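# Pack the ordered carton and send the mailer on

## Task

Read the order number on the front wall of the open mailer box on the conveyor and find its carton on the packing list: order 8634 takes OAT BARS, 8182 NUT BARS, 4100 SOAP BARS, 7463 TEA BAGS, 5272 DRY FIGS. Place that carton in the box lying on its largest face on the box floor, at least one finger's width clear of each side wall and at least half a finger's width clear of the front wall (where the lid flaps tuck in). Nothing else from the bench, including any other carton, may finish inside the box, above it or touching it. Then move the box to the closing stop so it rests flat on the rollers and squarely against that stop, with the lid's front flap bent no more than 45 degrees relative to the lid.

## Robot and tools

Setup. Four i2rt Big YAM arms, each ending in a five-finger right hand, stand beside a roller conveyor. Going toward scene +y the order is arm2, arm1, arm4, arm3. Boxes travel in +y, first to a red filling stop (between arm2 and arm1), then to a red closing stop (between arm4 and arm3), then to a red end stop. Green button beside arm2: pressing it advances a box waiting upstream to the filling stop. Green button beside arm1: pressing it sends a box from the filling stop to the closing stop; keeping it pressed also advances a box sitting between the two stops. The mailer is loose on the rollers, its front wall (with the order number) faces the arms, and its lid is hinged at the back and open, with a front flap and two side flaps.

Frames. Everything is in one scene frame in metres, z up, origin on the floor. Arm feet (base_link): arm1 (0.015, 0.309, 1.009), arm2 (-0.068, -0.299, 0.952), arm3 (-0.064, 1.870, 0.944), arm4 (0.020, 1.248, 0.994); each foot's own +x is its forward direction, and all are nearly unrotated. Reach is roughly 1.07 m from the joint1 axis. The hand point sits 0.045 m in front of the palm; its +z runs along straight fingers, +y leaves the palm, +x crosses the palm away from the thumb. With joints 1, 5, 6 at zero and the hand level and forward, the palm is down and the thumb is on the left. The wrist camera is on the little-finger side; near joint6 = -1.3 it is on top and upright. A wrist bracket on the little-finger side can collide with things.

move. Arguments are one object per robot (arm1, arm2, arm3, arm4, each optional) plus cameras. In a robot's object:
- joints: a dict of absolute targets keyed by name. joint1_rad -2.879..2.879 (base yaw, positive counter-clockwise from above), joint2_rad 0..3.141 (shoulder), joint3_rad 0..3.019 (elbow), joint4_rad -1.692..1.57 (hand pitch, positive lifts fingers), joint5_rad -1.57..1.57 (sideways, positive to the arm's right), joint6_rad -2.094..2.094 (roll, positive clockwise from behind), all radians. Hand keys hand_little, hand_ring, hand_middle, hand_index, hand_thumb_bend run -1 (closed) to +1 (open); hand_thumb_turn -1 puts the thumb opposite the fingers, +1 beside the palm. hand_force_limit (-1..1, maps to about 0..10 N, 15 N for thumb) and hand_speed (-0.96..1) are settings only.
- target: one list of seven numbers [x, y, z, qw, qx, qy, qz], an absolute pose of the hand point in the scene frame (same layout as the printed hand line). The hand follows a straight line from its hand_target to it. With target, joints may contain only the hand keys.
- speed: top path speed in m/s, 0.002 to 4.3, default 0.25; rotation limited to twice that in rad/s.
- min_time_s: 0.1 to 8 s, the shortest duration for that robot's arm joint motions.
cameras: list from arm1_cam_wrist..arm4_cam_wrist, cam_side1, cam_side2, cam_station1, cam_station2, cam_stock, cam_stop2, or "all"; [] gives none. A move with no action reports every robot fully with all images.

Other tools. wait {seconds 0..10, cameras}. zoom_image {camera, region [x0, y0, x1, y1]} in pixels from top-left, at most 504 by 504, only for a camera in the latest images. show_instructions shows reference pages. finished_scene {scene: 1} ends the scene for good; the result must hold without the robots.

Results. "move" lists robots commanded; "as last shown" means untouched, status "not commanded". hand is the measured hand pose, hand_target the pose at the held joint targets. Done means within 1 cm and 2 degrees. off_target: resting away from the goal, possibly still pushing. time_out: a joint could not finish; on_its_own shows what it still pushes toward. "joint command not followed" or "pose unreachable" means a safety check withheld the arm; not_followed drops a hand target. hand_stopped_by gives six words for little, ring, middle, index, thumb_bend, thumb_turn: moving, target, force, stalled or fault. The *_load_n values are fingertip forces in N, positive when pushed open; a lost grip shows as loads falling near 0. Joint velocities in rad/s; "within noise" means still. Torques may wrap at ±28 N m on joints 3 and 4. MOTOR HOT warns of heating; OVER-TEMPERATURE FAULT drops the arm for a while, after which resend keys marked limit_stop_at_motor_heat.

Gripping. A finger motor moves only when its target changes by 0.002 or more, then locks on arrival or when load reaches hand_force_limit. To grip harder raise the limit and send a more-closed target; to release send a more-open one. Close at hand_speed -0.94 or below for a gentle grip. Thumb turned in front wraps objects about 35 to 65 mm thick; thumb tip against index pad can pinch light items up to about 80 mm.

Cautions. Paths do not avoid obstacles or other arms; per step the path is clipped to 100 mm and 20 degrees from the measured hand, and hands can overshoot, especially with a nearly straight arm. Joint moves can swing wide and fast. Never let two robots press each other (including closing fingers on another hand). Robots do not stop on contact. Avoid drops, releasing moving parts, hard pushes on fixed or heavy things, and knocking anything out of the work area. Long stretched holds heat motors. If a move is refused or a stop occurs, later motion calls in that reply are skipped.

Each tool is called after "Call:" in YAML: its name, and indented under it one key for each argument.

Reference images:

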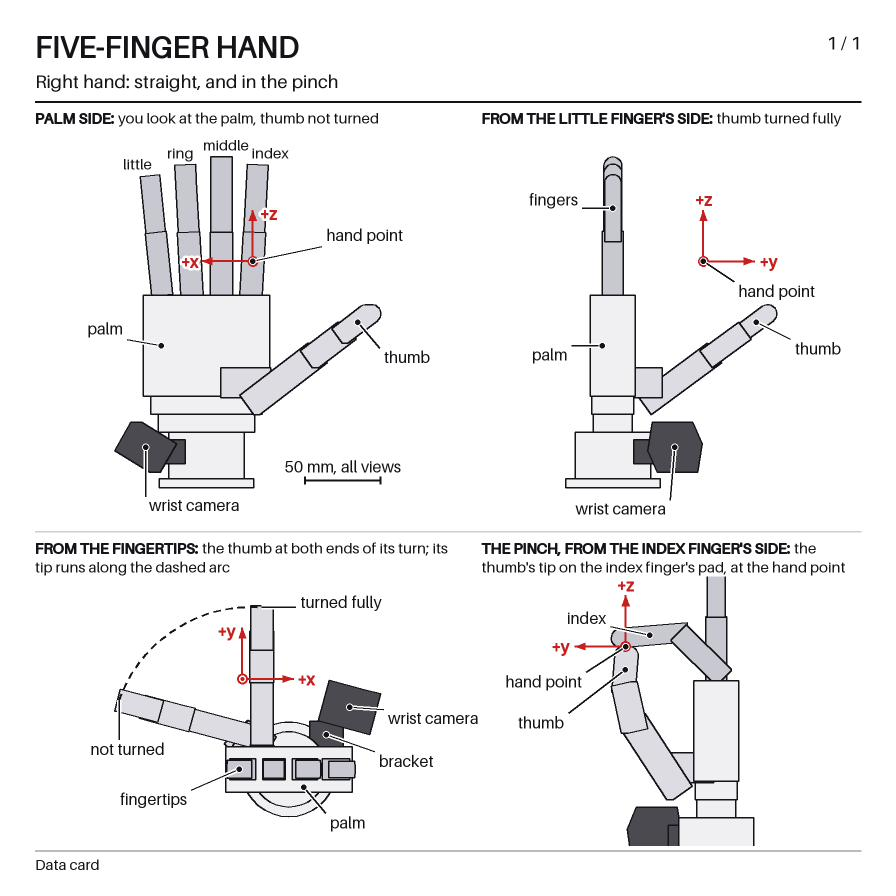

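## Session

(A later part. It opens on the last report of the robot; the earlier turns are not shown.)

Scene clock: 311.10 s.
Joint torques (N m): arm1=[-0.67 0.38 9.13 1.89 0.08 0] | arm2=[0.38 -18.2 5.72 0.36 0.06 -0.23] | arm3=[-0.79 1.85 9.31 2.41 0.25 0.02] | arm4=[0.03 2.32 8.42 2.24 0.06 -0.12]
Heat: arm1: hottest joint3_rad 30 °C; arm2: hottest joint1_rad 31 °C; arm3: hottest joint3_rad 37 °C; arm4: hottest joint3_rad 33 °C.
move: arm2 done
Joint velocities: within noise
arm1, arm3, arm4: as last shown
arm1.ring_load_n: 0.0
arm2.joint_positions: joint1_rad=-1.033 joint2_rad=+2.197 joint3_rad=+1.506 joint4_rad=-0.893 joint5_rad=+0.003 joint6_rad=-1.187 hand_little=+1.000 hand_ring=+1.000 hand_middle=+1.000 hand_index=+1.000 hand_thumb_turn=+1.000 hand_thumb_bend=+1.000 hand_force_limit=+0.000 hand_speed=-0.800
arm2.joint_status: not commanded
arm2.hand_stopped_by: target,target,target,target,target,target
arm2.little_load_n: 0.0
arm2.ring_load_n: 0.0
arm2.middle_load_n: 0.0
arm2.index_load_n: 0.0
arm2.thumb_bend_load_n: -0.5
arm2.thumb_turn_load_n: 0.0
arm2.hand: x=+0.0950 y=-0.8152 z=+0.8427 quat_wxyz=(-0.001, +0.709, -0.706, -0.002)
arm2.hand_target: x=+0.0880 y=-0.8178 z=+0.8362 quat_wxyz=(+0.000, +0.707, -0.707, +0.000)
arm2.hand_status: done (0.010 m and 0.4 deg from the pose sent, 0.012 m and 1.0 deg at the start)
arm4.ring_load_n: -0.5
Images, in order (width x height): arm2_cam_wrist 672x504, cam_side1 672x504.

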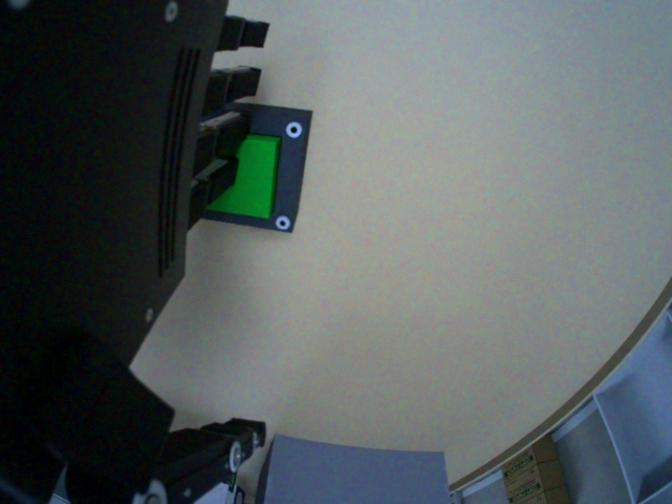

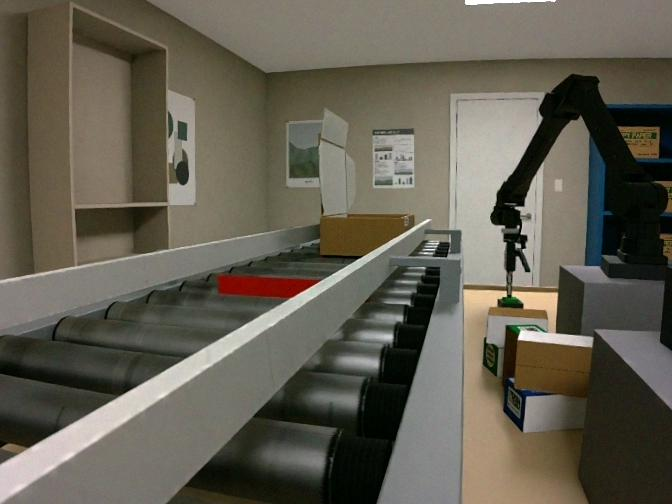

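Call:
move:
  arm2: {"target": [0.088, -0.80, 1.0, 0, 0.7071, -0.7071, 0], "speed": 0.4}

Call:
move:
  arm2: {"target": [0.33, -0.13, 1.12, 0, 1, 0, 0], "speed": 0.5}
  cameras: ["arm2_cam_wrist", "cam_side1", "cam_station1", "cam_stock"]

Scene clock: 324.13 s.
Joint torques (N m): arm1=[-0.67 0.38 9.17 1.89 0.08 0] | arm2=[1.55 -16.62 10.37 -0.72 0.02 -0.1] | arm3=[-0.73 1.73 9.29 2.44 0.25 0.02] | arm4=[-0.03 1.85 8.35 2.22 0.07 -0.15]
Heat: arm1: hottest joint3_rad 30 °C; arm2: hottest joint1_rad 31 °C; arm3: hottest joint3_rad 37 °C; arm4: hottest joint3_rad 33 °C.
move: arm2 done
Joint velocities: within noise
arm1.joint_positions: joint1_rad=-0.175 joint2_rad=+0.576 joint3_rad=+1.392 joint4_rad=-1.141 joint5_rad=+0.129 joint6_rad=-1.103 hand_little=+1.000 hand_ring=+1.000 hand_middle=+1.000 hand_index=+1.000 hand_thumb_turn=+1.000 hand_thumb_bend=+1.000 hand_force_limit=+0.000 hand_speed=-0.800
arm1.joint_status: not commanded
arm1.hand_stopped_by: target,target,target,target,target,target
arm1.little_load_n: 0.0
arm1.ring_load_n: 0.0
arm1.middle_load_n: 0.0
arm1.index_load_n: 0.0
arm1.thumb_bend_load_n: 0.0
arm1.thumb_turn_load_n: 0.0
arm1.hand: x=+0.2408 y=+0.2072 z=+1.5430 quat_wxyz=(-0.044, +0.763, -0.282, +0.579)
arm1.hand_target: x=+0.2387 y=+0.2074 z=+1.5538 quat_wxyz=(-0.046, +0.756, -0.281, +0.589)
arm1.hand_status: not commanded
arm2.joint_positions: joint1_rad=-1.033 joint2_rad=+1.938 joint3_rad=+1.522 joint4_rad=-1.172 joint5_rad=+0.004 joint6_rad=-1.187 hand_little=+1.000 hand_ring=+1.000 hand_middle=+1.000 hand_index=+1.000 hand_thumb_turn=+1.000 hand_thumb_bend=+1.000 hand_force_limit=+0.000 hand_speed=-0.800
arm2.joint_status: not commanded
arm2.hand_stopped_by: target,target,target,target,target,target
arm2.little_load_n: 0.0
arm2.ring_load_n: 0.0
arm2.middle_load_n: 0.0
arm2.index_load_n: 0.0
arm2.thumb_bend_load_n: 0.0
arm2.thumb_turn_load_n: 0.0
arm2.hand: x=+0.0848 y=-0.7922 z=+0.9938 quat_wxyz=(-0.002, +0.709, -0.706, -0.005)
arm2.hand_target: x=+0.0880 y=-0.7999 z=+1.0001 quat_wxyz=(+0.000, +0.707, -0.707, +0.000)
arm2.hand_status: done (0.010 m and 0.6 deg from the pose sent, 0.158 m and 0.4 deg at the start)
arm3.joint_positions: joint1_rad=+0.166 joint2_rad=+0.628 joint3_rad=+1.395 joint4_rad=-1.333 joint5_rad=+0.111 joint6_rad=-1.362 hand_little=+1.000 hand_ring=+1.000 hand_middle=+1.000 hand_index=+1.000 hand_thumb_turn=+1.000 hand_thumb_bend=+1.000 hand_force_limit=+0.000 hand_speed=-0.800
arm3.joint_status: not commanded
arm3.hand_stopped_by: target,target,target,target,target,target
arm3.little_load_n: 0.0
arm3.ring_load_n: 0.0
arm3.middle_load_n: 0.0
arm3.index_load_n: 0.0
arm3.thumb_bend_load_n: 0.0
arm3.thumb_turn_load_n: 0.0
arm3.hand: x=+0.1650 y=+1.8151 z=+1.4428 quat_wxyz=(-0.016, +0.869, -0.086, +0.487)
arm3.hand_target: x=+0.1635 y=+1.8151 z=+1.4505 quat_wxyz=(-0.018, +0.865, -0.086, +0.494)
arm3.hand_status: not commanded
arm4.joint_positions: joint1_rad=+0.155 joint2_rad=+0.622 joint3_rad=+1.456 joint4_rad=-1.388 joint5_rad=+0.173 joint6_rad=-1.420 hand_little=+1.000 hand_ring=+1.000 hand_middle=+1.000 hand_index=+1.000 hand_thumb_turn=+1.000 hand_thumb_bend=+1.000 hand_force_limit=+0.000 hand_speed=-0.800
arm4.joint_status: not commanded
arm4.hand_stopped_by: target,target,target,target,target,target
arm4.little_load_n: 0.0
arm4.ring_load_n: 0.0
arm4.middle_load_n: 0.0
arm4.index_load_n: 0.0
arm4.thumb_bend_load_n: 0.0
arm4.thumb_turn_load_n: 0.0
arm4.hand: x=+0.2375 y=+1.2137 z=+1.5169 quat_wxyz=(-0.016, +0.869, -0.004, +0.494)
arm4.hand_target: x=+0.2362 y=+1.2134 z=+1.5254 quat_wxyz=(-0.019, +0.864, -0.005, +0.503)
arm4.hand_status: not commanded
pictures: none

Scene clock: 326.53 s.
Joint torques (N m): arm1=[-0.67 0.38 9.11 1.91 0.07 0] | arm2=[0.97 -13.1 12.63 -0.75 0.14 -0.19] | arm3=[-0.73 1.79 9.31 2.43 0.26 0.03] | arm4=[0.32 2.43 8.38 2.29 0.07 -0.13]
Heat: arm1: hottest joint3_rad 30 °C; arm2: hottest joint1_rad 31 °C; arm3: hottest joint3_rad 37 °C; arm4: hottest joint3_rad 33 °C.
move: arm2 off_target
Joint velocities: within noise
arm1, arm3, arm4: as last shown
arm2.joint_positions: joint1_rad=+0.642 joint2_rad=+1.626 joint3_rad=+1.394 joint4_rad=-1.377 joint5_rad=-0.010 joint6_rad=-1.080 hand_little=+1.000 hand_ring=+1.000 hand_middle=+1.000 hand_index=+1.000 hand_thumb_turn=+1.000 hand_thumb_bend=+1.000 hand_force_limit=+0.000 hand_speed=-0.800
arm2.joint_status: not commanded
arm2.hand_stopped_by: target,target,target,target,target,target
arm2.little_load_n: 0.0
arm2.ring_load_n: 0.0
arm2.middle_load_n: 0.0
arm2.index_load_n: 0.0
arm2.thumb_bend_load_n: 0.0
arm2.thumb_turn_load_n: 0.0
arm2.hand: x=+0.3159 y=-0.1337 z=+1.1042 quat_wxyz=(+0.008, +1.000, +0.001, -0.016)
arm2.hand_target: x=+0.3294 y=-0.1304 z=+1.1200 quat_wxyz=(+0.000, +1.000, +0.000, +0.000)
arm2.hand_status: off_target (0.021 m and 2.0 deg from the pose sent, 0.717 m and 89.8 deg at the start)
arm3.ring_load_n: 0.5
Images, in order (width x height): arm2_cam_wrist 672x504, cam_side1 672x504, cam_station1 672x504, cam_stock 672x504.

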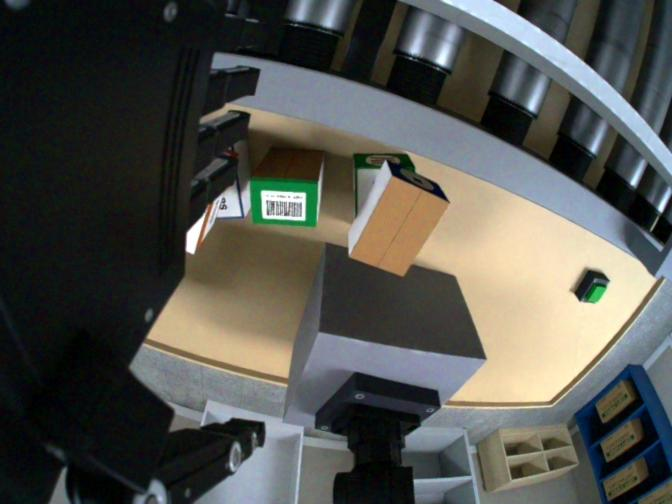

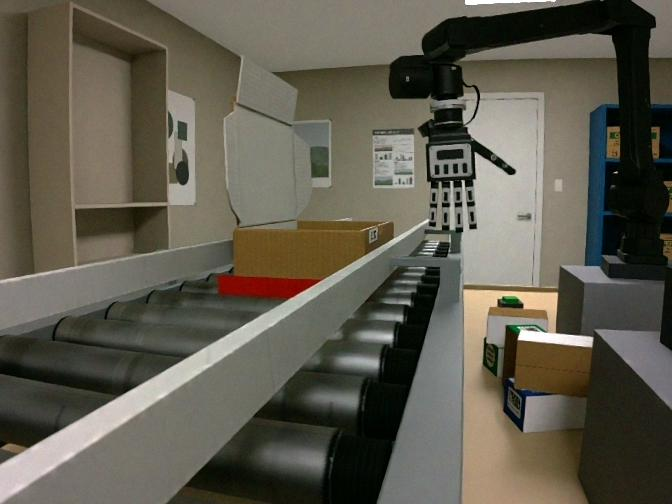

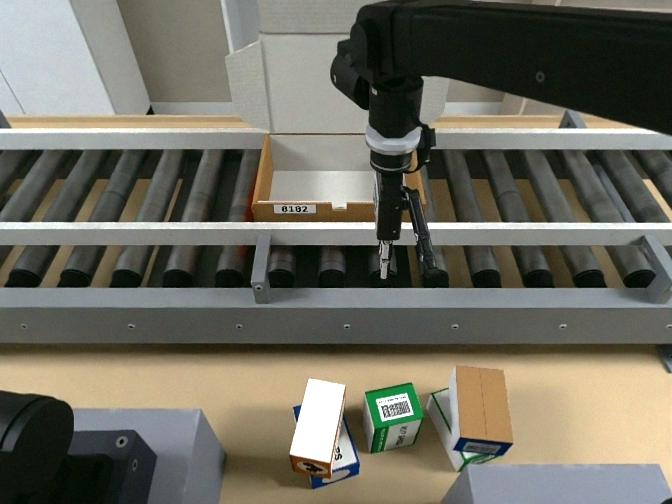

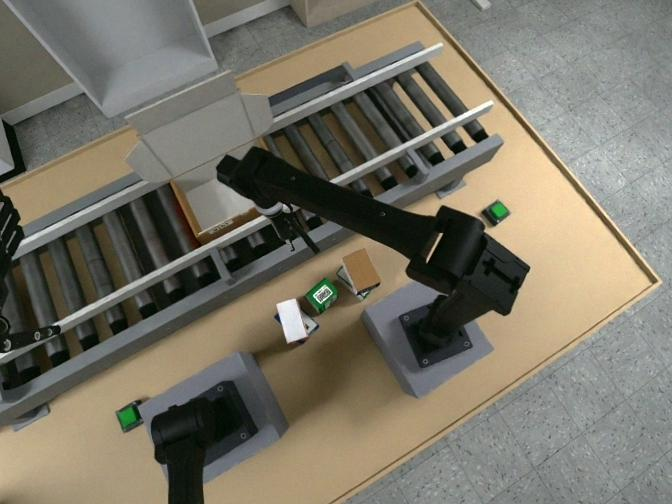

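Call:
zoom_image:
  camera: "arm2_cam_wrist"
  region: [180, 90, 480, 315]

Call:
zoom_image:
  camera: "cam_stock"
  region: [250, 230, 410, 350]

Call:
zoom_image:
  camera: "cam_stock"
  region: [100, 50, 340, 260]

Scaled by 1.680 from the camera's image (finer frame: 960x720).

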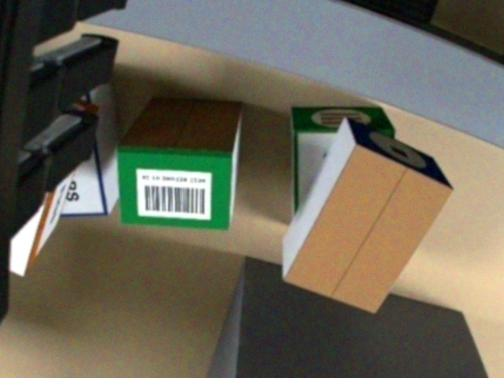

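Scaled by 3.150 from the camera's image (finer frame: 960x720).

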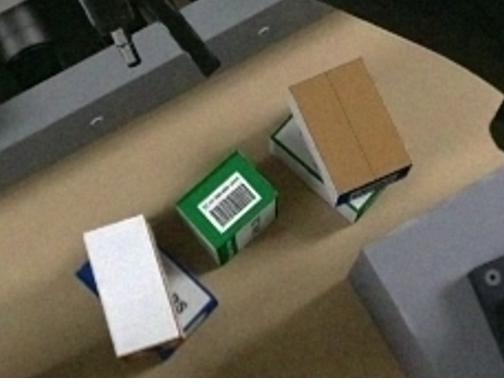

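Scaled by 2.100 from the camera's image (finer frame: 960x720).

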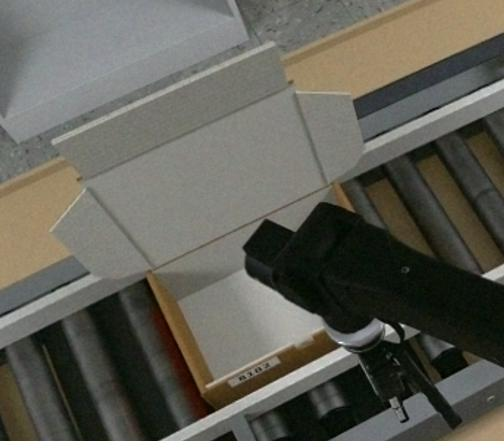

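Call:
move:
  arm2: {"target": [0.15, -0.32, 1.35, 0, 1, 0, 0], "speed": 0.5}
  arm1: {"target": [0.52, 0.08, 1.28, 0, 0.7071, -0.7071, 0], "speed": 0.5}
  cameras: ["arm1_cam_wrist", "cam_station1", "cam_stock"]

Scene clock: 613.77 s.
Joint torques (N m): arm1=[-1.03 -24.64 12.36 -0.66 -0.06 0.13] | arm2=[0.91 -0.44 9.5 0.09 0.15 -0.27] | arm3=[-0.73 1.85 9.31 2.43 0.26 0.02] | arm4=[-0.32 1.9 8.38 2.19 0.09 -0.15]
Heat: arm1: hottest joint3_rad 31 °C; arm2: hottest joint3_rad 33 °C; arm3: hottest joint3_rad 38 °C; arm4: hottest joint3_rad 32 °C.
move: arm1 off_target; arm2 off_target
Joint velocities: within noise
arm1.joint_positions: joint1_rad=-0.454 joint2_rad=+1.930 joint3_rad=+2.097 joint4_rad=-1.674 joint5_rad=+0.007 joint6_rad=-0.439 hand_little=+1.000 hand_ring=+1.000 hand_middle=+1.000 hand_index=+1.000 hand_thumb_turn=+1.000 hand_thumb_bend=+1.000 hand_force_limit=+0.000 hand_speed=-0.800
arm1.joint_status: not commanded
arm1.hand_stopped_by: target,target,target,target,target,target
arm1.little_load_n: 0.0
arm1.ring_load_n: 0.0
arm1.middle_load_n: 0.0
arm1.index_load_n: 0.5
arm1.thumb_bend_load_n: 0.0
arm1.thumb_turn_load_n: 0.0
arm1.hand: x=+0.5139 y=+0.0837 z=+1.2564 quat_wxyz=(-0.008, +0.712, -0.701, +0.026)
arm1.hand_target: x=+0.5187 y=+0.0805 z=+1.2791 quat_wxyz=(-0.018, +0.706, -0.706, +0.049)
arm1.hand_status: off_target (0.025 m and 3.2 deg from the pose sent, 0.404 m and 84.6 deg at the start; a joint's target at an end of its range on 31 of 76 steps)
arm2.joint_positions: joint1_rad=+0.342 joint2_rad=+0.834 joint3_rad=+1.370 joint4_rad=-1.699 joint5_rad=+0.048 joint6_rad=-1.371 hand_little=+1.000 hand_ring=+1.000 hand_middle=+1.000 hand_index=+1.000 hand_thumb_turn=+1.000 hand_thumb_bend=+1.000 hand_force_limit=+0.000 hand_speed=-0.800
arm2.joint_status: not commanded
arm2.hand_stopped_by: target,target,target,target,target,target
arm2.little_load_n: 0.0
arm2.ring_load_n: 0.0
arm2.middle_load_n: 0.0
arm2.index_load_n: 0.0
arm2.thumb_bend_load_n: 0.0
arm2.thumb_turn_load_n: 0.0
arm2.hand: x=+0.1505 y=-0.3171 z=+1.3445 quat_wxyz=(-0.013, +0.978, -0.007, +0.206)
arm2.hand_target: x=+0.1505 y=-0.3199 z=+1.3491 quat_wxyz=(-0.011, +0.978, -0.008, +0.207)
arm2.hand_status: off_target (0.006 m and 23.9 deg from the pose sent, 0.350 m and 2.0 deg at the start; pose on its path clipped on 28 of 76 steps; a joint's target at an end of its range on 48 of 76 steps)
arm3, arm4: as last shown
arm3.ring_load_n: 0.0
Images, in order (width x height): arm1_cam_wrist 672x504, cam_station1 672x504, cam_stock 672x504.

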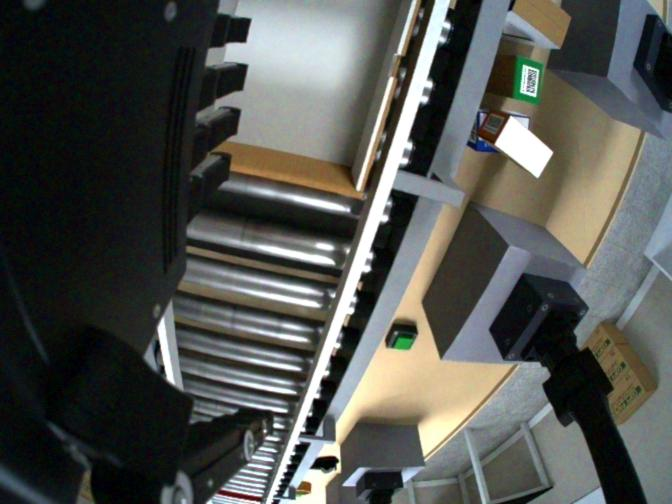

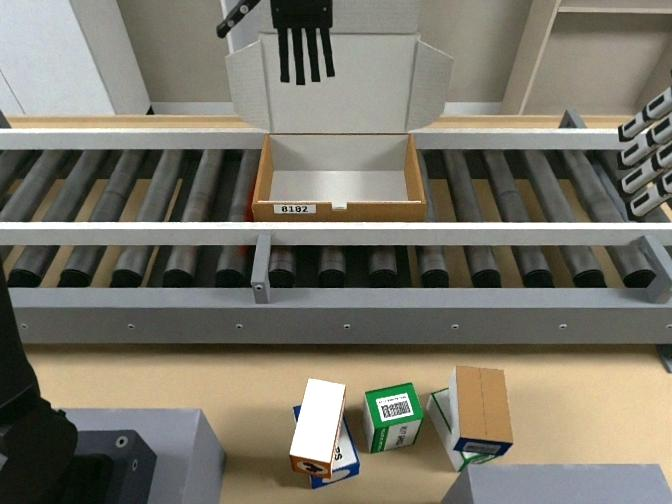

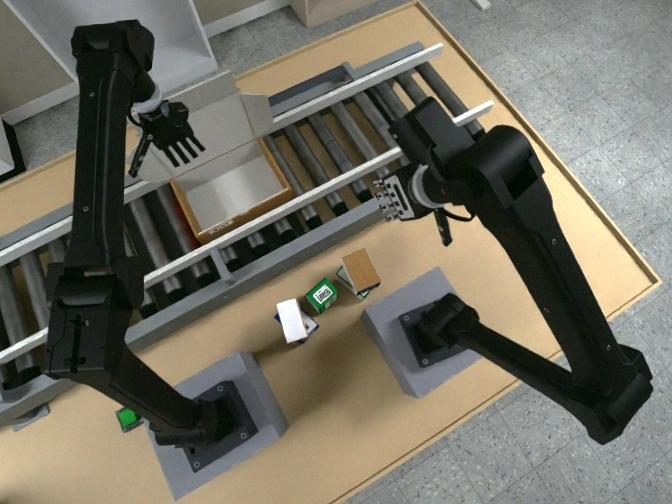

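Call:
zoom_image:
  camera: "arm1_cam_wrist"
  region: [180, 0, 480, 225]

Call:
zoom_image:
  camera: "cam_station1"
  region: [220, 120, 460, 300]

Call:
zoom_image:
  camera: "cam_stock"
  region: [120, 60, 340, 260]

Scaled by 1.680 from the camera's image (finer frame: 960x720).

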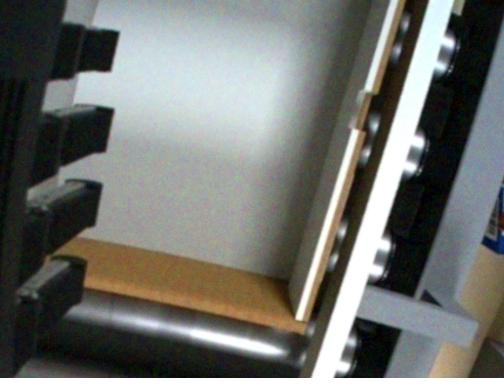

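Scaled by 2.100 from the camera's image (finer frame: 960x720).

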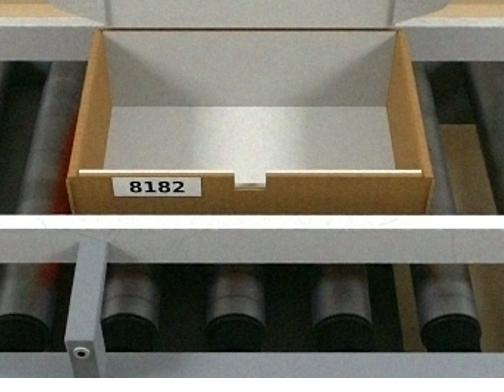

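Scaled by 2.291 from the camera's image (finer frame: 960x720).

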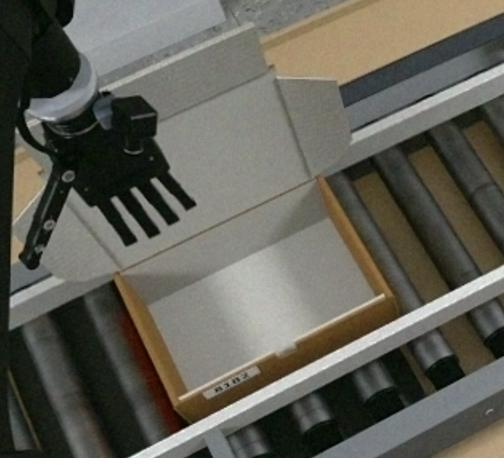

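Call:
move:
  arm2: {"target": [0.3, -0.22, 1.3, 0, 0.894, 0, 0.447], "speed": 0.5}
  arm1: {"target": [0.3, 0.2, 1.3, 0, 0.894, 0, 0.447], "speed": 0.5}
  cameras: ["arm1_cam_wrist", "arm2_cam_wrist"]

Scene clock: 659.73 s.
Joint torques (N m): arm1=[-1.38 -0.85 9.03 1.8 -0.16 -0.16] | arm2=[2.43 -3.14 9.77 1.7 0.32 -0.19] | arm3=[-0.73 1.73 9.32 2.41 0.25 0.02] | arm4=[0.67 2.08 8.29 2.21 0.04 -0.14]
Heat: arm1: hottest joint3_rad 35 °C; arm2: hottest joint3_rad 31 °C; arm3: hottest joint3_rad 38 °C; arm4: hottest joint3_rad 32 °C.
move: arm1 done; arm2 done
Joint velocities: within noise
arm1.joint_positions: joint1_rad=-0.323 joint2_rad=+0.505 joint3_rad=+0.797 joint4_rad=-0.942 joint5_rad=-0.234 joint6_rad=-1.749 hand_little=+1.000 hand_ring=+1.000 hand_middle=+1.000 hand_index=+1.000 hand_thumb_turn=+1.000 hand_thumb_bend=+1.000 hand_force_limit=+0.000 hand_speed=-0.800
arm1.joint_status: not commanded
arm1.hand_stopped_by: target,target,target,target,target,target
arm1.little_load_n: 0.0
arm1.ring_load_n: 0.0
arm1.middle_load_n: 0.0
arm1.index_load_n: 0.0
arm1.thumb_bend_load_n: 0.0
arm1.thumb_turn_load_n: 0.0
arm1.hand: x=+0.2981 y=+0.2031 z=+1.3052 quat_wxyz=(-0.002, +0.893, -0.001, +0.450)
arm1.hand_target: x=+0.2998 y=+0.2001 z=+1.2999 quat_wxyz=(+0.000, +0.895, +0.000, +0.447)
arm1.hand_status: done (0.006 m and 0.5 deg from the pose sent, 0.247 m and 99.1 deg at the start)
arm2.joint_positions: joint1_rad=+0.665 joint2_rad=+0.894 joint3_rad=+1.078 joint4_rad=-0.924 joint5_rad=+0.407 joint6_rad=-1.224 hand_little=+1.000 hand_ring=+1.000 hand_middle=+1.000 hand_index=+1.000 hand_thumb_turn=+1.000 hand_thumb_bend=+1.000 hand_force_limit=+0.000 hand_speed=-0.800
arm2.joint_status: not commanded
arm2.hand_stopped_by: target,target,target,target,target,target
arm2.little_load_n: 0.0
arm2.ring_load_n: -0.5
arm2.middle_load_n: 0.0
arm2.index_load_n: 0.5
arm2.thumb_bend_load_n: 0.0
arm2.thumb_turn_load_n: 0.0
arm2.hand: x=+0.2958 y=-0.2269 z=+1.2977 quat_wxyz=(+0.005, +0.898, -0.004, +0.440)
arm2.hand_target: x=+0.2998 y=-0.2200 z=+1.3000 quat_wxyz=(+0.000, +0.894, +0.000, +0.447)
arm2.hand_status: done (0.008 m and 1.3 deg from the pose sent, 0.184 m and 29.4 deg at the start)
arm3, arm4: as last shown
Images, in order (width x height): arm1_cam_wrist 672x504, arm2_cam_wrist 672x504.

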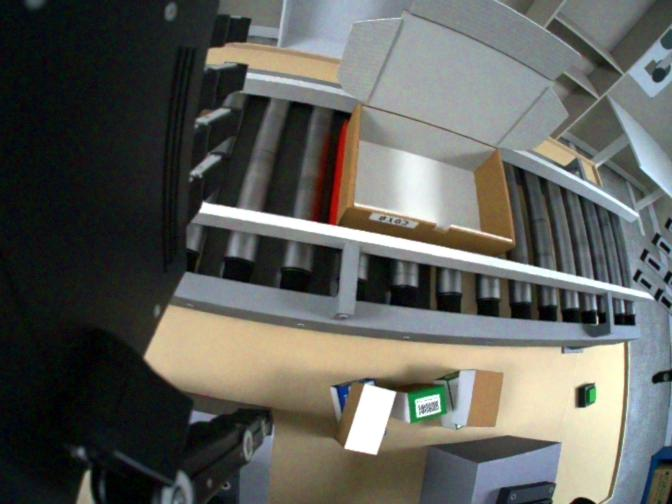

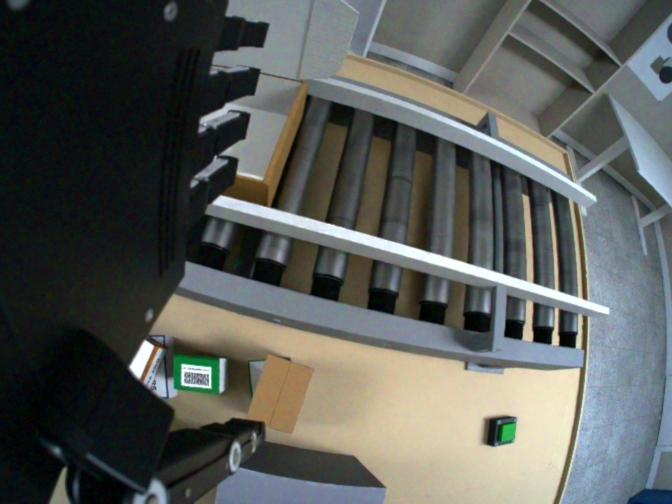

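Call:
zoom_image:
  camera: "arm1_cam_wrist"
  region: [320, 80, 540, 270]

Call:
zoom_image:
  camera: "arm1_cam_wrist"
  region: [320, 360, 520, 480]

Call:
zoom_image:
  camera: "arm2_cam_wrist"
  region: [120, 320, 340, 450]

Scaled by 2.291 from the camera's image (finer frame: 960x720).

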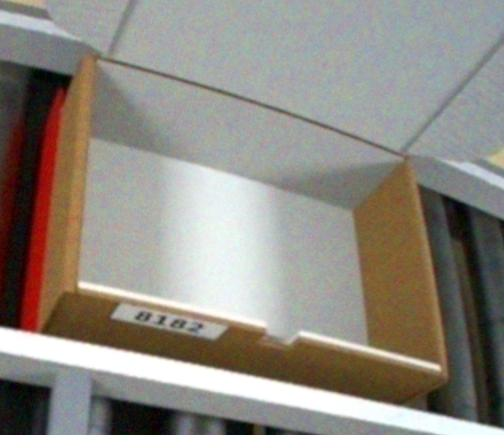

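Scaled by 2.520 from the camera's image (finer frame: 960x720).

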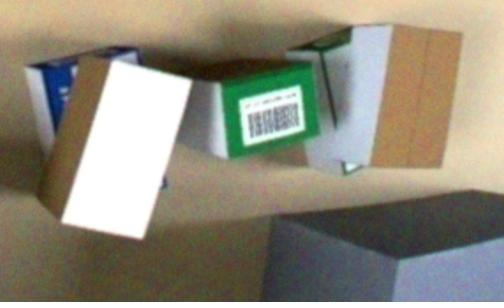

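Scaled by 2.291 from the camera's image (finer frame: 960x720).

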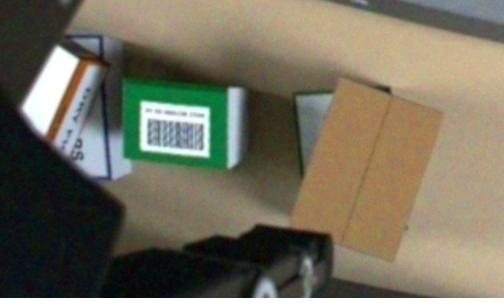

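Call:
move:
  arm2: {"joints": {"joint1_rad": -0.6, "joint2_rad": 0.615, "joint3_rad": 1.378, "joint4_rad": -1.204, "joint5_rad": 0.031, "joint6_rad": -1.095}, "min_time_s": 2}

Call:
move:
  arm1: {"target": [0.2, -0.088, 1.03, 0.0423, -0.086, 0.8932, -0.4397], "speed": 0.4, "joints": {"hand_thumb_turn": -0.85, "hand_index": 0.7, "hand_middle": -1, "hand_ring": -1, "hand_little": -1, "hand_speed": -0.3}}
  cameras: ["arm1_cam_wrist", "cam_side1", "cam_station1", "cam_stock"]

Scene clock: 1008.77 s.
Joint torques (N m): arm1=[-1.38 -0.97 9.06 1.78 -0.16 -0.11] | arm2=[0.79 2.55 11.92 0.77 -0.01 -0.05] | arm3=[-0.79 1.79 9.29 2.4 0.24 0.03] | arm4=[0.38 2.43 8.53 2.22 0.06 -0.16]
Heat: arm1: hottest joint3_rad 31 °C; arm2: hottest joint3_rad 30 °C; arm3: hottest joint3_rad 38 °C; arm4: hottest joint3_rad 32 °C.
move: arm2 done
Joint velocities: within noise
arm1, arm3, arm4: as last shown
arm1.hand: x=+0.2981 y=+0.2031 z=+1.3053 quat_wxyz=(-0.002, +0.893, -0.001, +0.450)
arm2.joint_positions: joint1_rad=-0.589 joint2_rad=+0.614 joint3_rad=+1.336 joint4_rad=-1.193 joint5_rad=+0.033 joint6_rad=-1.104 hand_little=+1.000 hand_ring=+1.000 hand_middle=+1.000 hand_index=+1.000 hand_thumb_turn=+1.000 hand_thumb_bend=+1.000 hand_force_limit=+0.000 hand_speed=-0.800
arm2.joint_status: all done
arm2.hand_stopped_by: target,target,target,target,target,target
arm2.little_load_n: 0.0
arm2.ring_load_n: 0.0
arm2.middle_load_n: 0.0
arm2.index_load_n: 0.0
arm2.thumb_bend_load_n: 0.0
arm2.thumb_turn_load_n: 0.0
arm2.hand: x=+0.0836 y=-0.4994 z=+1.4410 quat_wxyz=(+0.085, +0.696, -0.489, +0.520)
arm2.hand_target: x=+0.0778 y=-0.4967 z=+1.4589 quat_wxyz=(+0.086, +0.684, -0.491, +0.533)
arm2.hand_status: not commanded
pictures: none

Scene clock: 1013.00 s.
Joint torques (N m): arm1=[-1.08 -9.47 10.28 1.72 0.24 0.13] | arm2=[0.79 2.26 11.89 0.79 -0.01 -0.07] | arm3=[-0.79 1.85 9.31 2.4 0.25 0.02] | arm4=[0.09 1.96 8.34 2.14 0.06 -0.16]
Heat: arm1: hottest joint3_rad 31 °C; arm2: hottest joint3_rad 31 °C; arm3: hottest joint3_rad 38 °C; arm4: hottest joint3_rad 32 °C.
move: arm1 off_target
Joint velocities: within noise
arm1.joint_positions: joint1_rad=-1.168 joint2_rad=+1.307 joint3_rad=+0.460 joint4_rad=+0.141 joint5_rad=+0.182 joint6_rad=+0.138 hand_little=-1.000 hand_ring=-1.000 hand_middle=-1.000 hand_index=+0.700 hand_thumb_turn=-0.850 hand_thumb_bend=+1.000 hand_force_limit=+0.000 hand_speed=-0.300
arm1.joint_status: all done
arm1.hand_stopped_by: target,target,target,target,target,target
arm1.little_load_n: 0.0
arm1.ring_load_n: 0.0
arm1.middle_load_n: 0.0
arm1.index_load_n: 0.0
arm1.thumb_bend_load_n: 0.0
arm1.thumb_turn_load_n: 0.0
arm1.hand: x=+0.1908 y=-0.0642 z=+1.0134 quat_wxyz=(-0.035, +0.097, -0.902, +0.420)
arm1.hand_target: x=+0.1992 y=-0.0866 z=+1.0309 quat_wxyz=(-0.042, +0.086, -0.893, +0.440)
arm1.hand_status: off_target (0.030 m and 2.9 deg from the pose sent, 0.413 m and 148.0 deg at the start)
arm2, arm3, arm4: as last shown
arm2.joint_positions: joint1_rad=-0.589 joint2_rad=+0.614 joint3_rad=+1.336 joint4_rad=-1.193 joint5_rad=+0.033 joint6_rad=-1.103 hand_little=+1.000 hand_ring=+1.000 hand_middle=+1.000 hand_index=+1.000 hand_thumb_turn=+1.000 hand_thumb_bend=+1.000 hand_force_limit=+0.000 hand_speed=-0.800
arm2.hand: x=+0.0836 y=-0.4993 z=+1.4410 quat_wxyz=(+0.085, +0.696, -0.489, +0.520)
Images, in order (width x height): arm1_cam_wrist 672x504, cam_side1 672x504, cam_station1 672x504, cam_stock 672x504.

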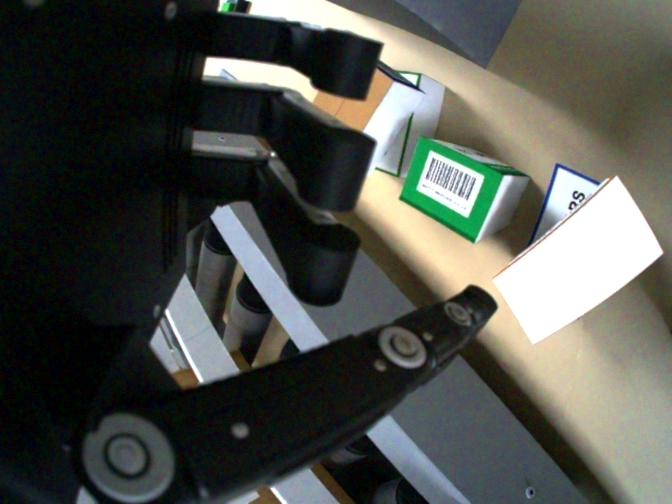

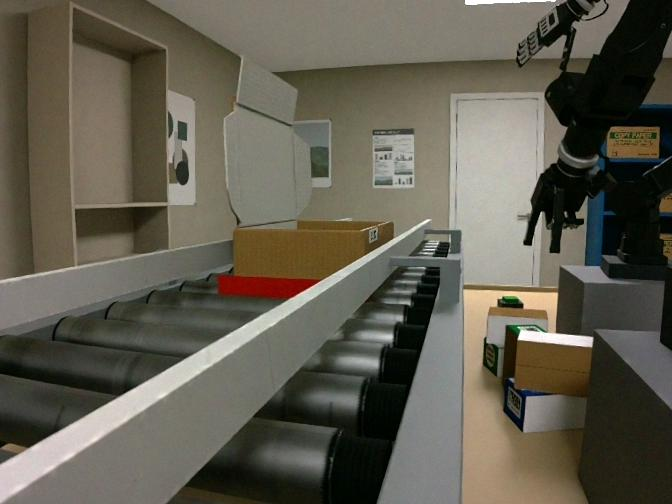

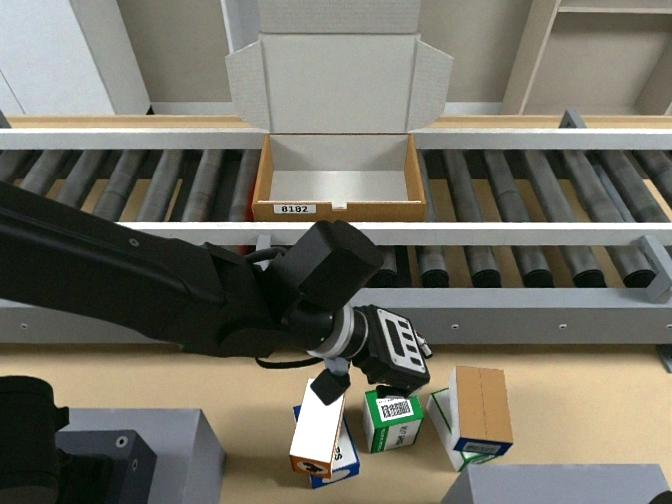

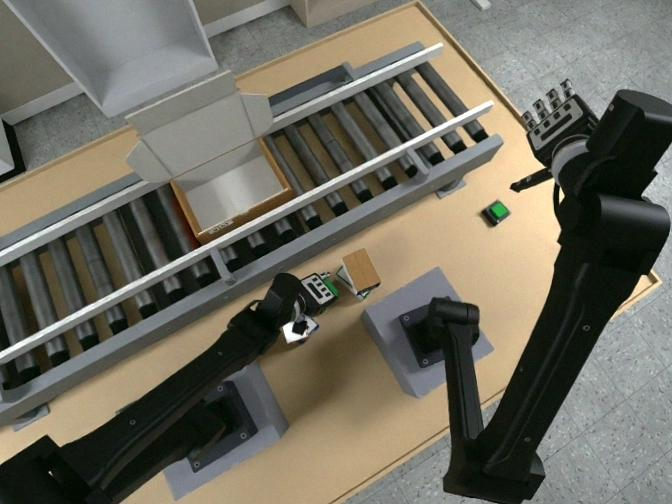

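Call:
zoom_image:
  camera: "arm1_cam_wrist"
  region: [300, 60, 670, 350]

Scaled by 1.362 from the camera's image (finer frame: 960x720).

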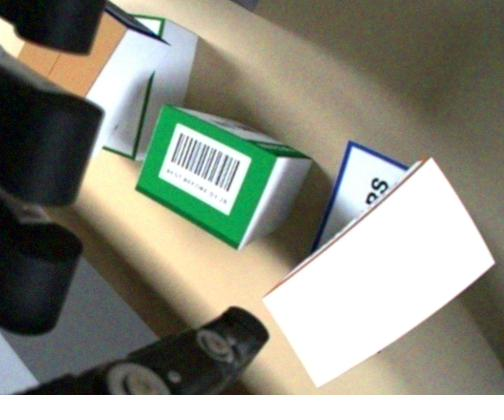

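Call:
move:
  arm1: {"target": [0.181, -0.112, 0.945, 0.0538, -0.1093, 0.8907, -0.4384], "speed": 0.2}
  cameras: ["arm1_cam_wrist", "cam_side1", "cam_station1"]

Call:
zoom_image:
  camera: "arm1_cam_wrist"
  region: [250, 60, 620, 350]

Call:
zoom_image:
  camera: "cam_station1"
  region: [250, 300, 550, 500]

Scene clock: 1063.53 s.
Joint torques (N m): arm1=[-1.9 -13.1 6.75 2.24 -0.01 -0.09] | arm2=[0.79 2.2 11.89 0.79 -0.01 -0.07] | arm3=[-0.73 1.9 9.31 2.4 0.25 0.02] | arm4=[0.03 1.96 8.51 2.26 0.06 -0.14]
Heat: arm1: hottest joint3_rad 33 °C; arm2: hottest joint3_rad 31 °C; arm3: hottest joint3_rad 38 °C; arm4: hottest joint3_rad 32 °C.
move: arm1 off_target
Joint velocities: within noise
arm1.joint_positions: joint1_rad=-1.266 joint2_rad=+1.654 joint3_rad=+0.460 joint4_rad=+0.496 joint5_rad=+0.067 joint6_rad=+0.066 hand_little=-1.000 hand_ring=-1.000 hand_middle=-1.000 hand_index=+0.700 hand_thumb_turn=-0.850 hand_thumb_bend=+1.000 hand_force_limit=+0.000 hand_speed=-0.300
arm1.joint_status: not commanded
arm1.hand_stopped_by: target,target,target,target,target,target
arm1.little_load_n: 0.0
arm1.ring_load_n: 0.0
arm1.middle_load_n: 0.0
arm1.index_load_n: 0.0
arm1.thumb_bend_load_n: 0.0
arm1.thumb_turn_load_n: 0.0
arm1.hand: x=+0.1767 y=-0.0904 z=+0.9332 quat_wxyz=(-0.051, +0.109, -0.901, +0.416)
arm1.hand_target: x=+0.1807 y=-0.1112 z=+0.9456 quat_wxyz=(-0.054, +0.109, -0.891, +0.438)
arm1.hand_status: off_target (0.025 m and 2.9 deg from the pose sent, 0.084 m and 3.6 deg at the start)
arm2, arm3, arm4: as last shown
arm2.index_load_n: -0.5
arm4.middle_load_n: 0.5
Images, in order (width x height): arm1_cam_wrist 672x504, cam_side1 672x504, cam_station1 672x504.

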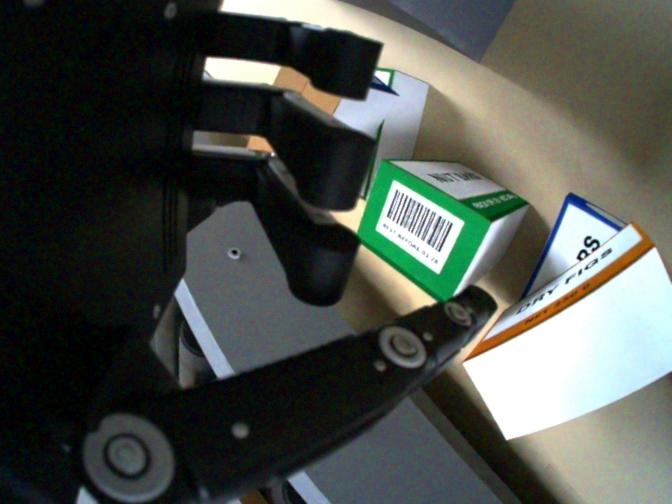

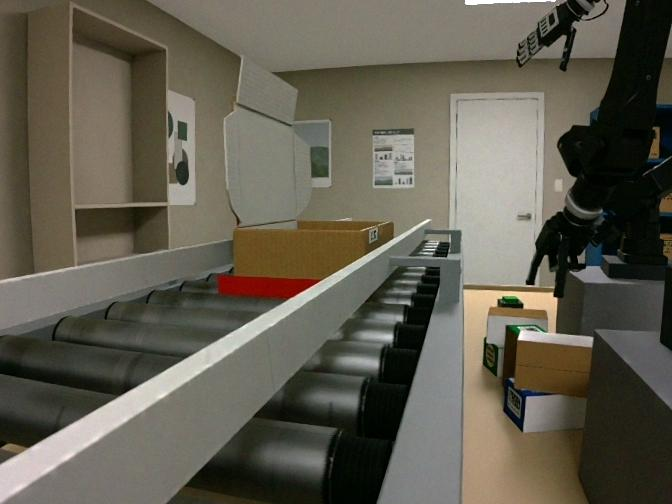

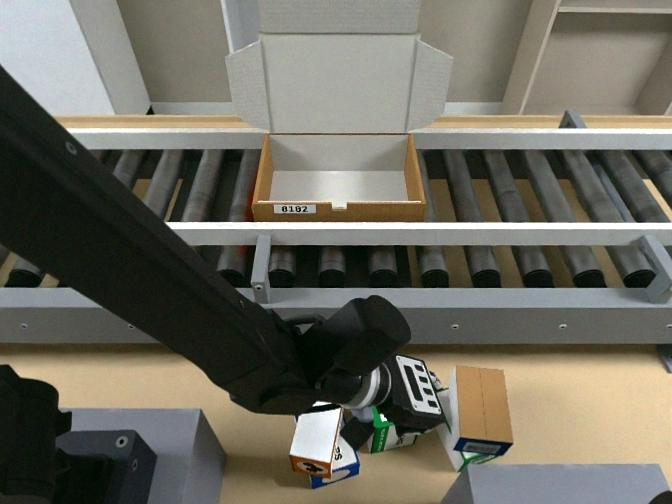

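Scaled by 1.362 from the camera's image (finer frame: 960x720).

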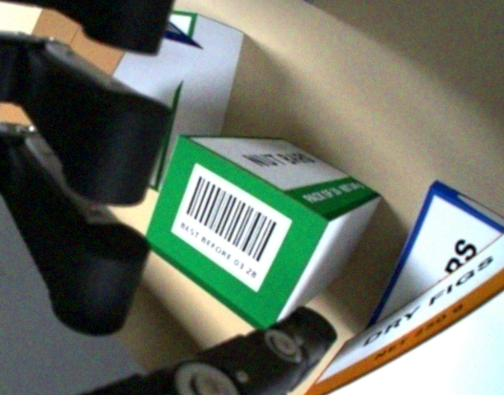

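Scaled by 1.680 from the camera's image (finer frame: 960x720).

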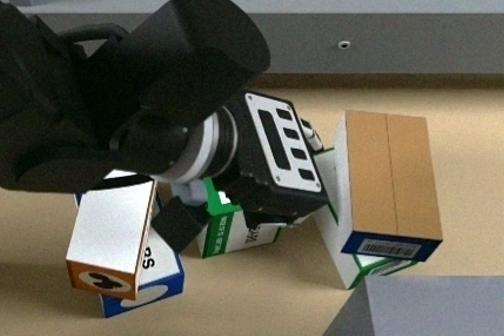

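Call:
zoom_image:
  camera: "cam_side1"
  region: [470, 190, 630, 390]

Scaled by 2.520 from the camera's image (finer frame: 960x720).

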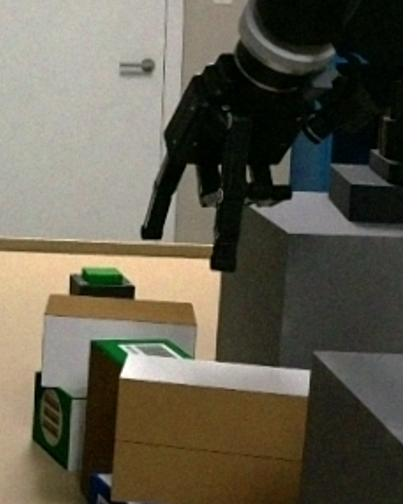

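Call:
move:
  arm1: {"target": [0.202, -0.125, 0.915, 0.0538, -0.1093, 0.8907, -0.4384], "speed": 0.2}
  cameras: ["arm1_cam_wrist", "cam_side1", "cam_stock"]

Call:
zoom_image:
  camera: "arm1_cam_wrist"
  region: [250, 60, 620, 350]

Call:
zoom_image:
  camera: "cam_side1"
  region: [470, 190, 630, 390]

Call:
zoom_image:
  camera: "cam_stock"
  region: [240, 230, 400, 350]

Scene clock: 1156.40 s.
Joint torques (N m): arm1=[-0.21 -13.98 6.08 2.19 0.2 0.14] | arm2=[0.79 2.2 11.89 0.77 -0.01 -0.07] | arm3=[-0.79 1.85 9.33 2.43 0.25 0.03] | arm4=[0.26 2.37 8.38 2.29 0.06 -0.13]
Heat: arm1: hottest joint3_rad 30 °C; arm2: hottest joint3_rad 32 °C; arm3: hottest joint3_rad 38 °C; arm4: hottest joint3_rad 32 °C.
move: arm1 off_target
Joint velocities: within noise
arm1.joint_positions: joint1_rad=-1.234 joint2_rad=+1.789 joint3_rad=+0.514 joint4_rad=+0.582 joint5_rad=+0.097 joint6_rad=+0.071 hand_little=-1.000 hand_ring=-1.000 hand_middle=-1.000 hand_index=+0.700 hand_thumb_turn=-0.850 hand_thumb_bend=+1.000 hand_force_limit=+0.000 hand_speed=-0.300
arm1.joint_status: not commanded
arm1.hand_stopped_by: target,target,target,target,target,target
arm1.little_load_n: 0.0
arm1.ring_load_n: 0.0
arm1.middle_load_n: 0.0
arm1.index_load_n: 0.0
arm1.thumb_bend_load_n: 0.0
arm1.thumb_turn_load_n: 0.0
arm1.hand: x=+0.1918 y=-0.1068 z=+0.9067 quat_wxyz=(-0.047, +0.114, -0.899, +0.420)
arm1.hand_target: x=+0.2016 y=-0.1243 z=+0.9157 quat_wxyz=(-0.054, +0.109, -0.891, +0.438)
arm1.hand_status: off_target (0.022 m and 2.6 deg from the pose sent, 0.047 m and 2.9 deg at the start)
arm2, arm3, arm4: as last shown
arm2.index_load_n: 0.0
arm4.middle_load_n: 0.0
Images, in order (width x height): arm1_cam_wrist 672x504, cam_side1 672x504, cam_stock 672x504.

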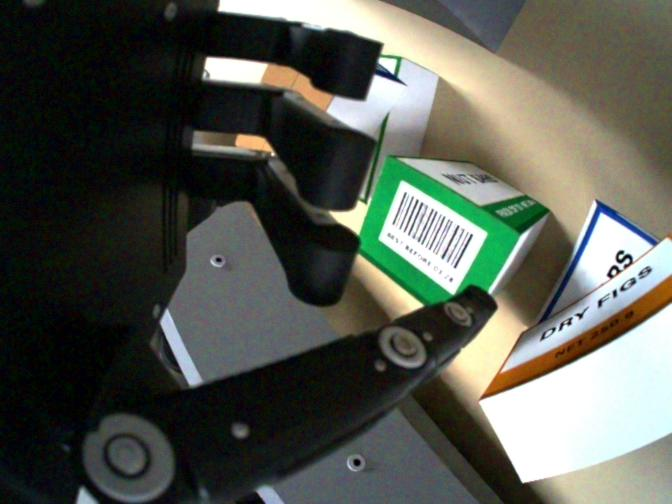

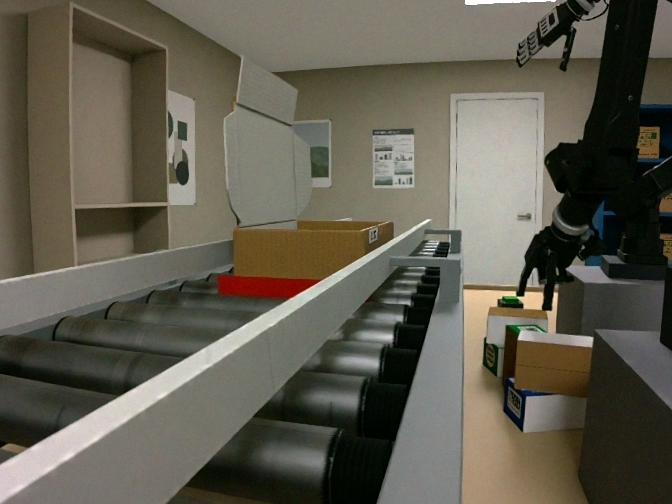

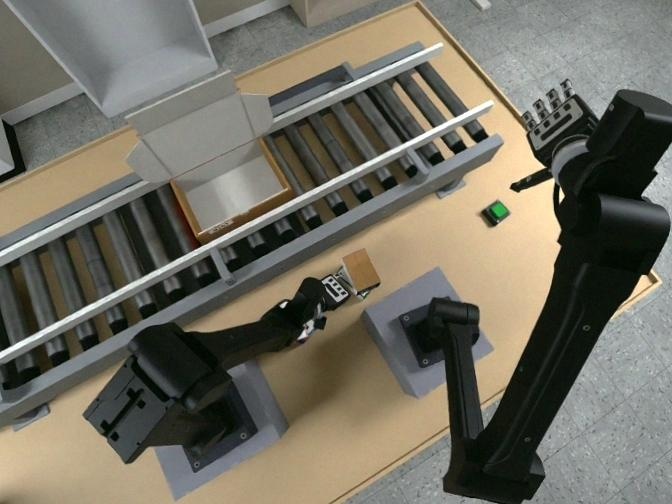

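Scaled by 1.362 from the camera's image (finer frame: 960x720).

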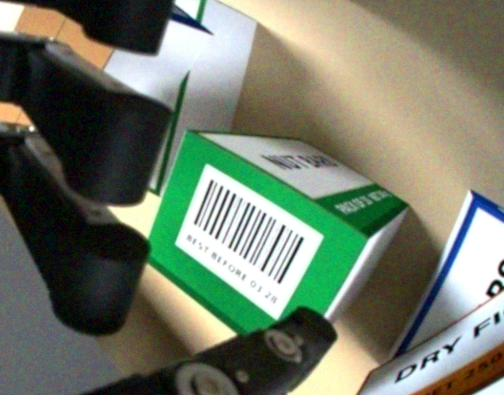

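Scaled by 2.520 from the camera's image (finer frame: 960x720).

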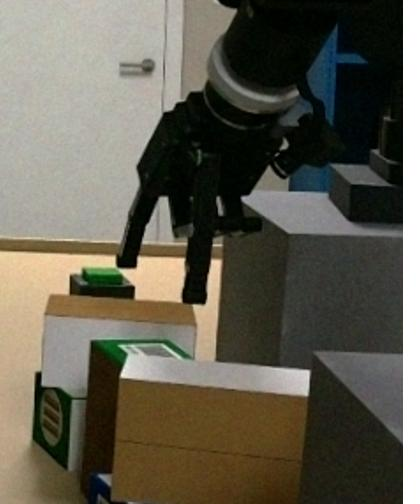

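Scaled by 3.150 from the camera's image (finer frame: 960x720).

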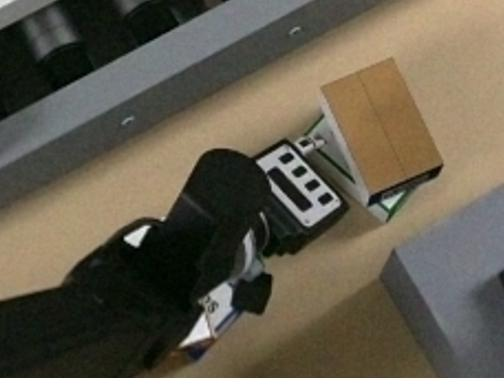

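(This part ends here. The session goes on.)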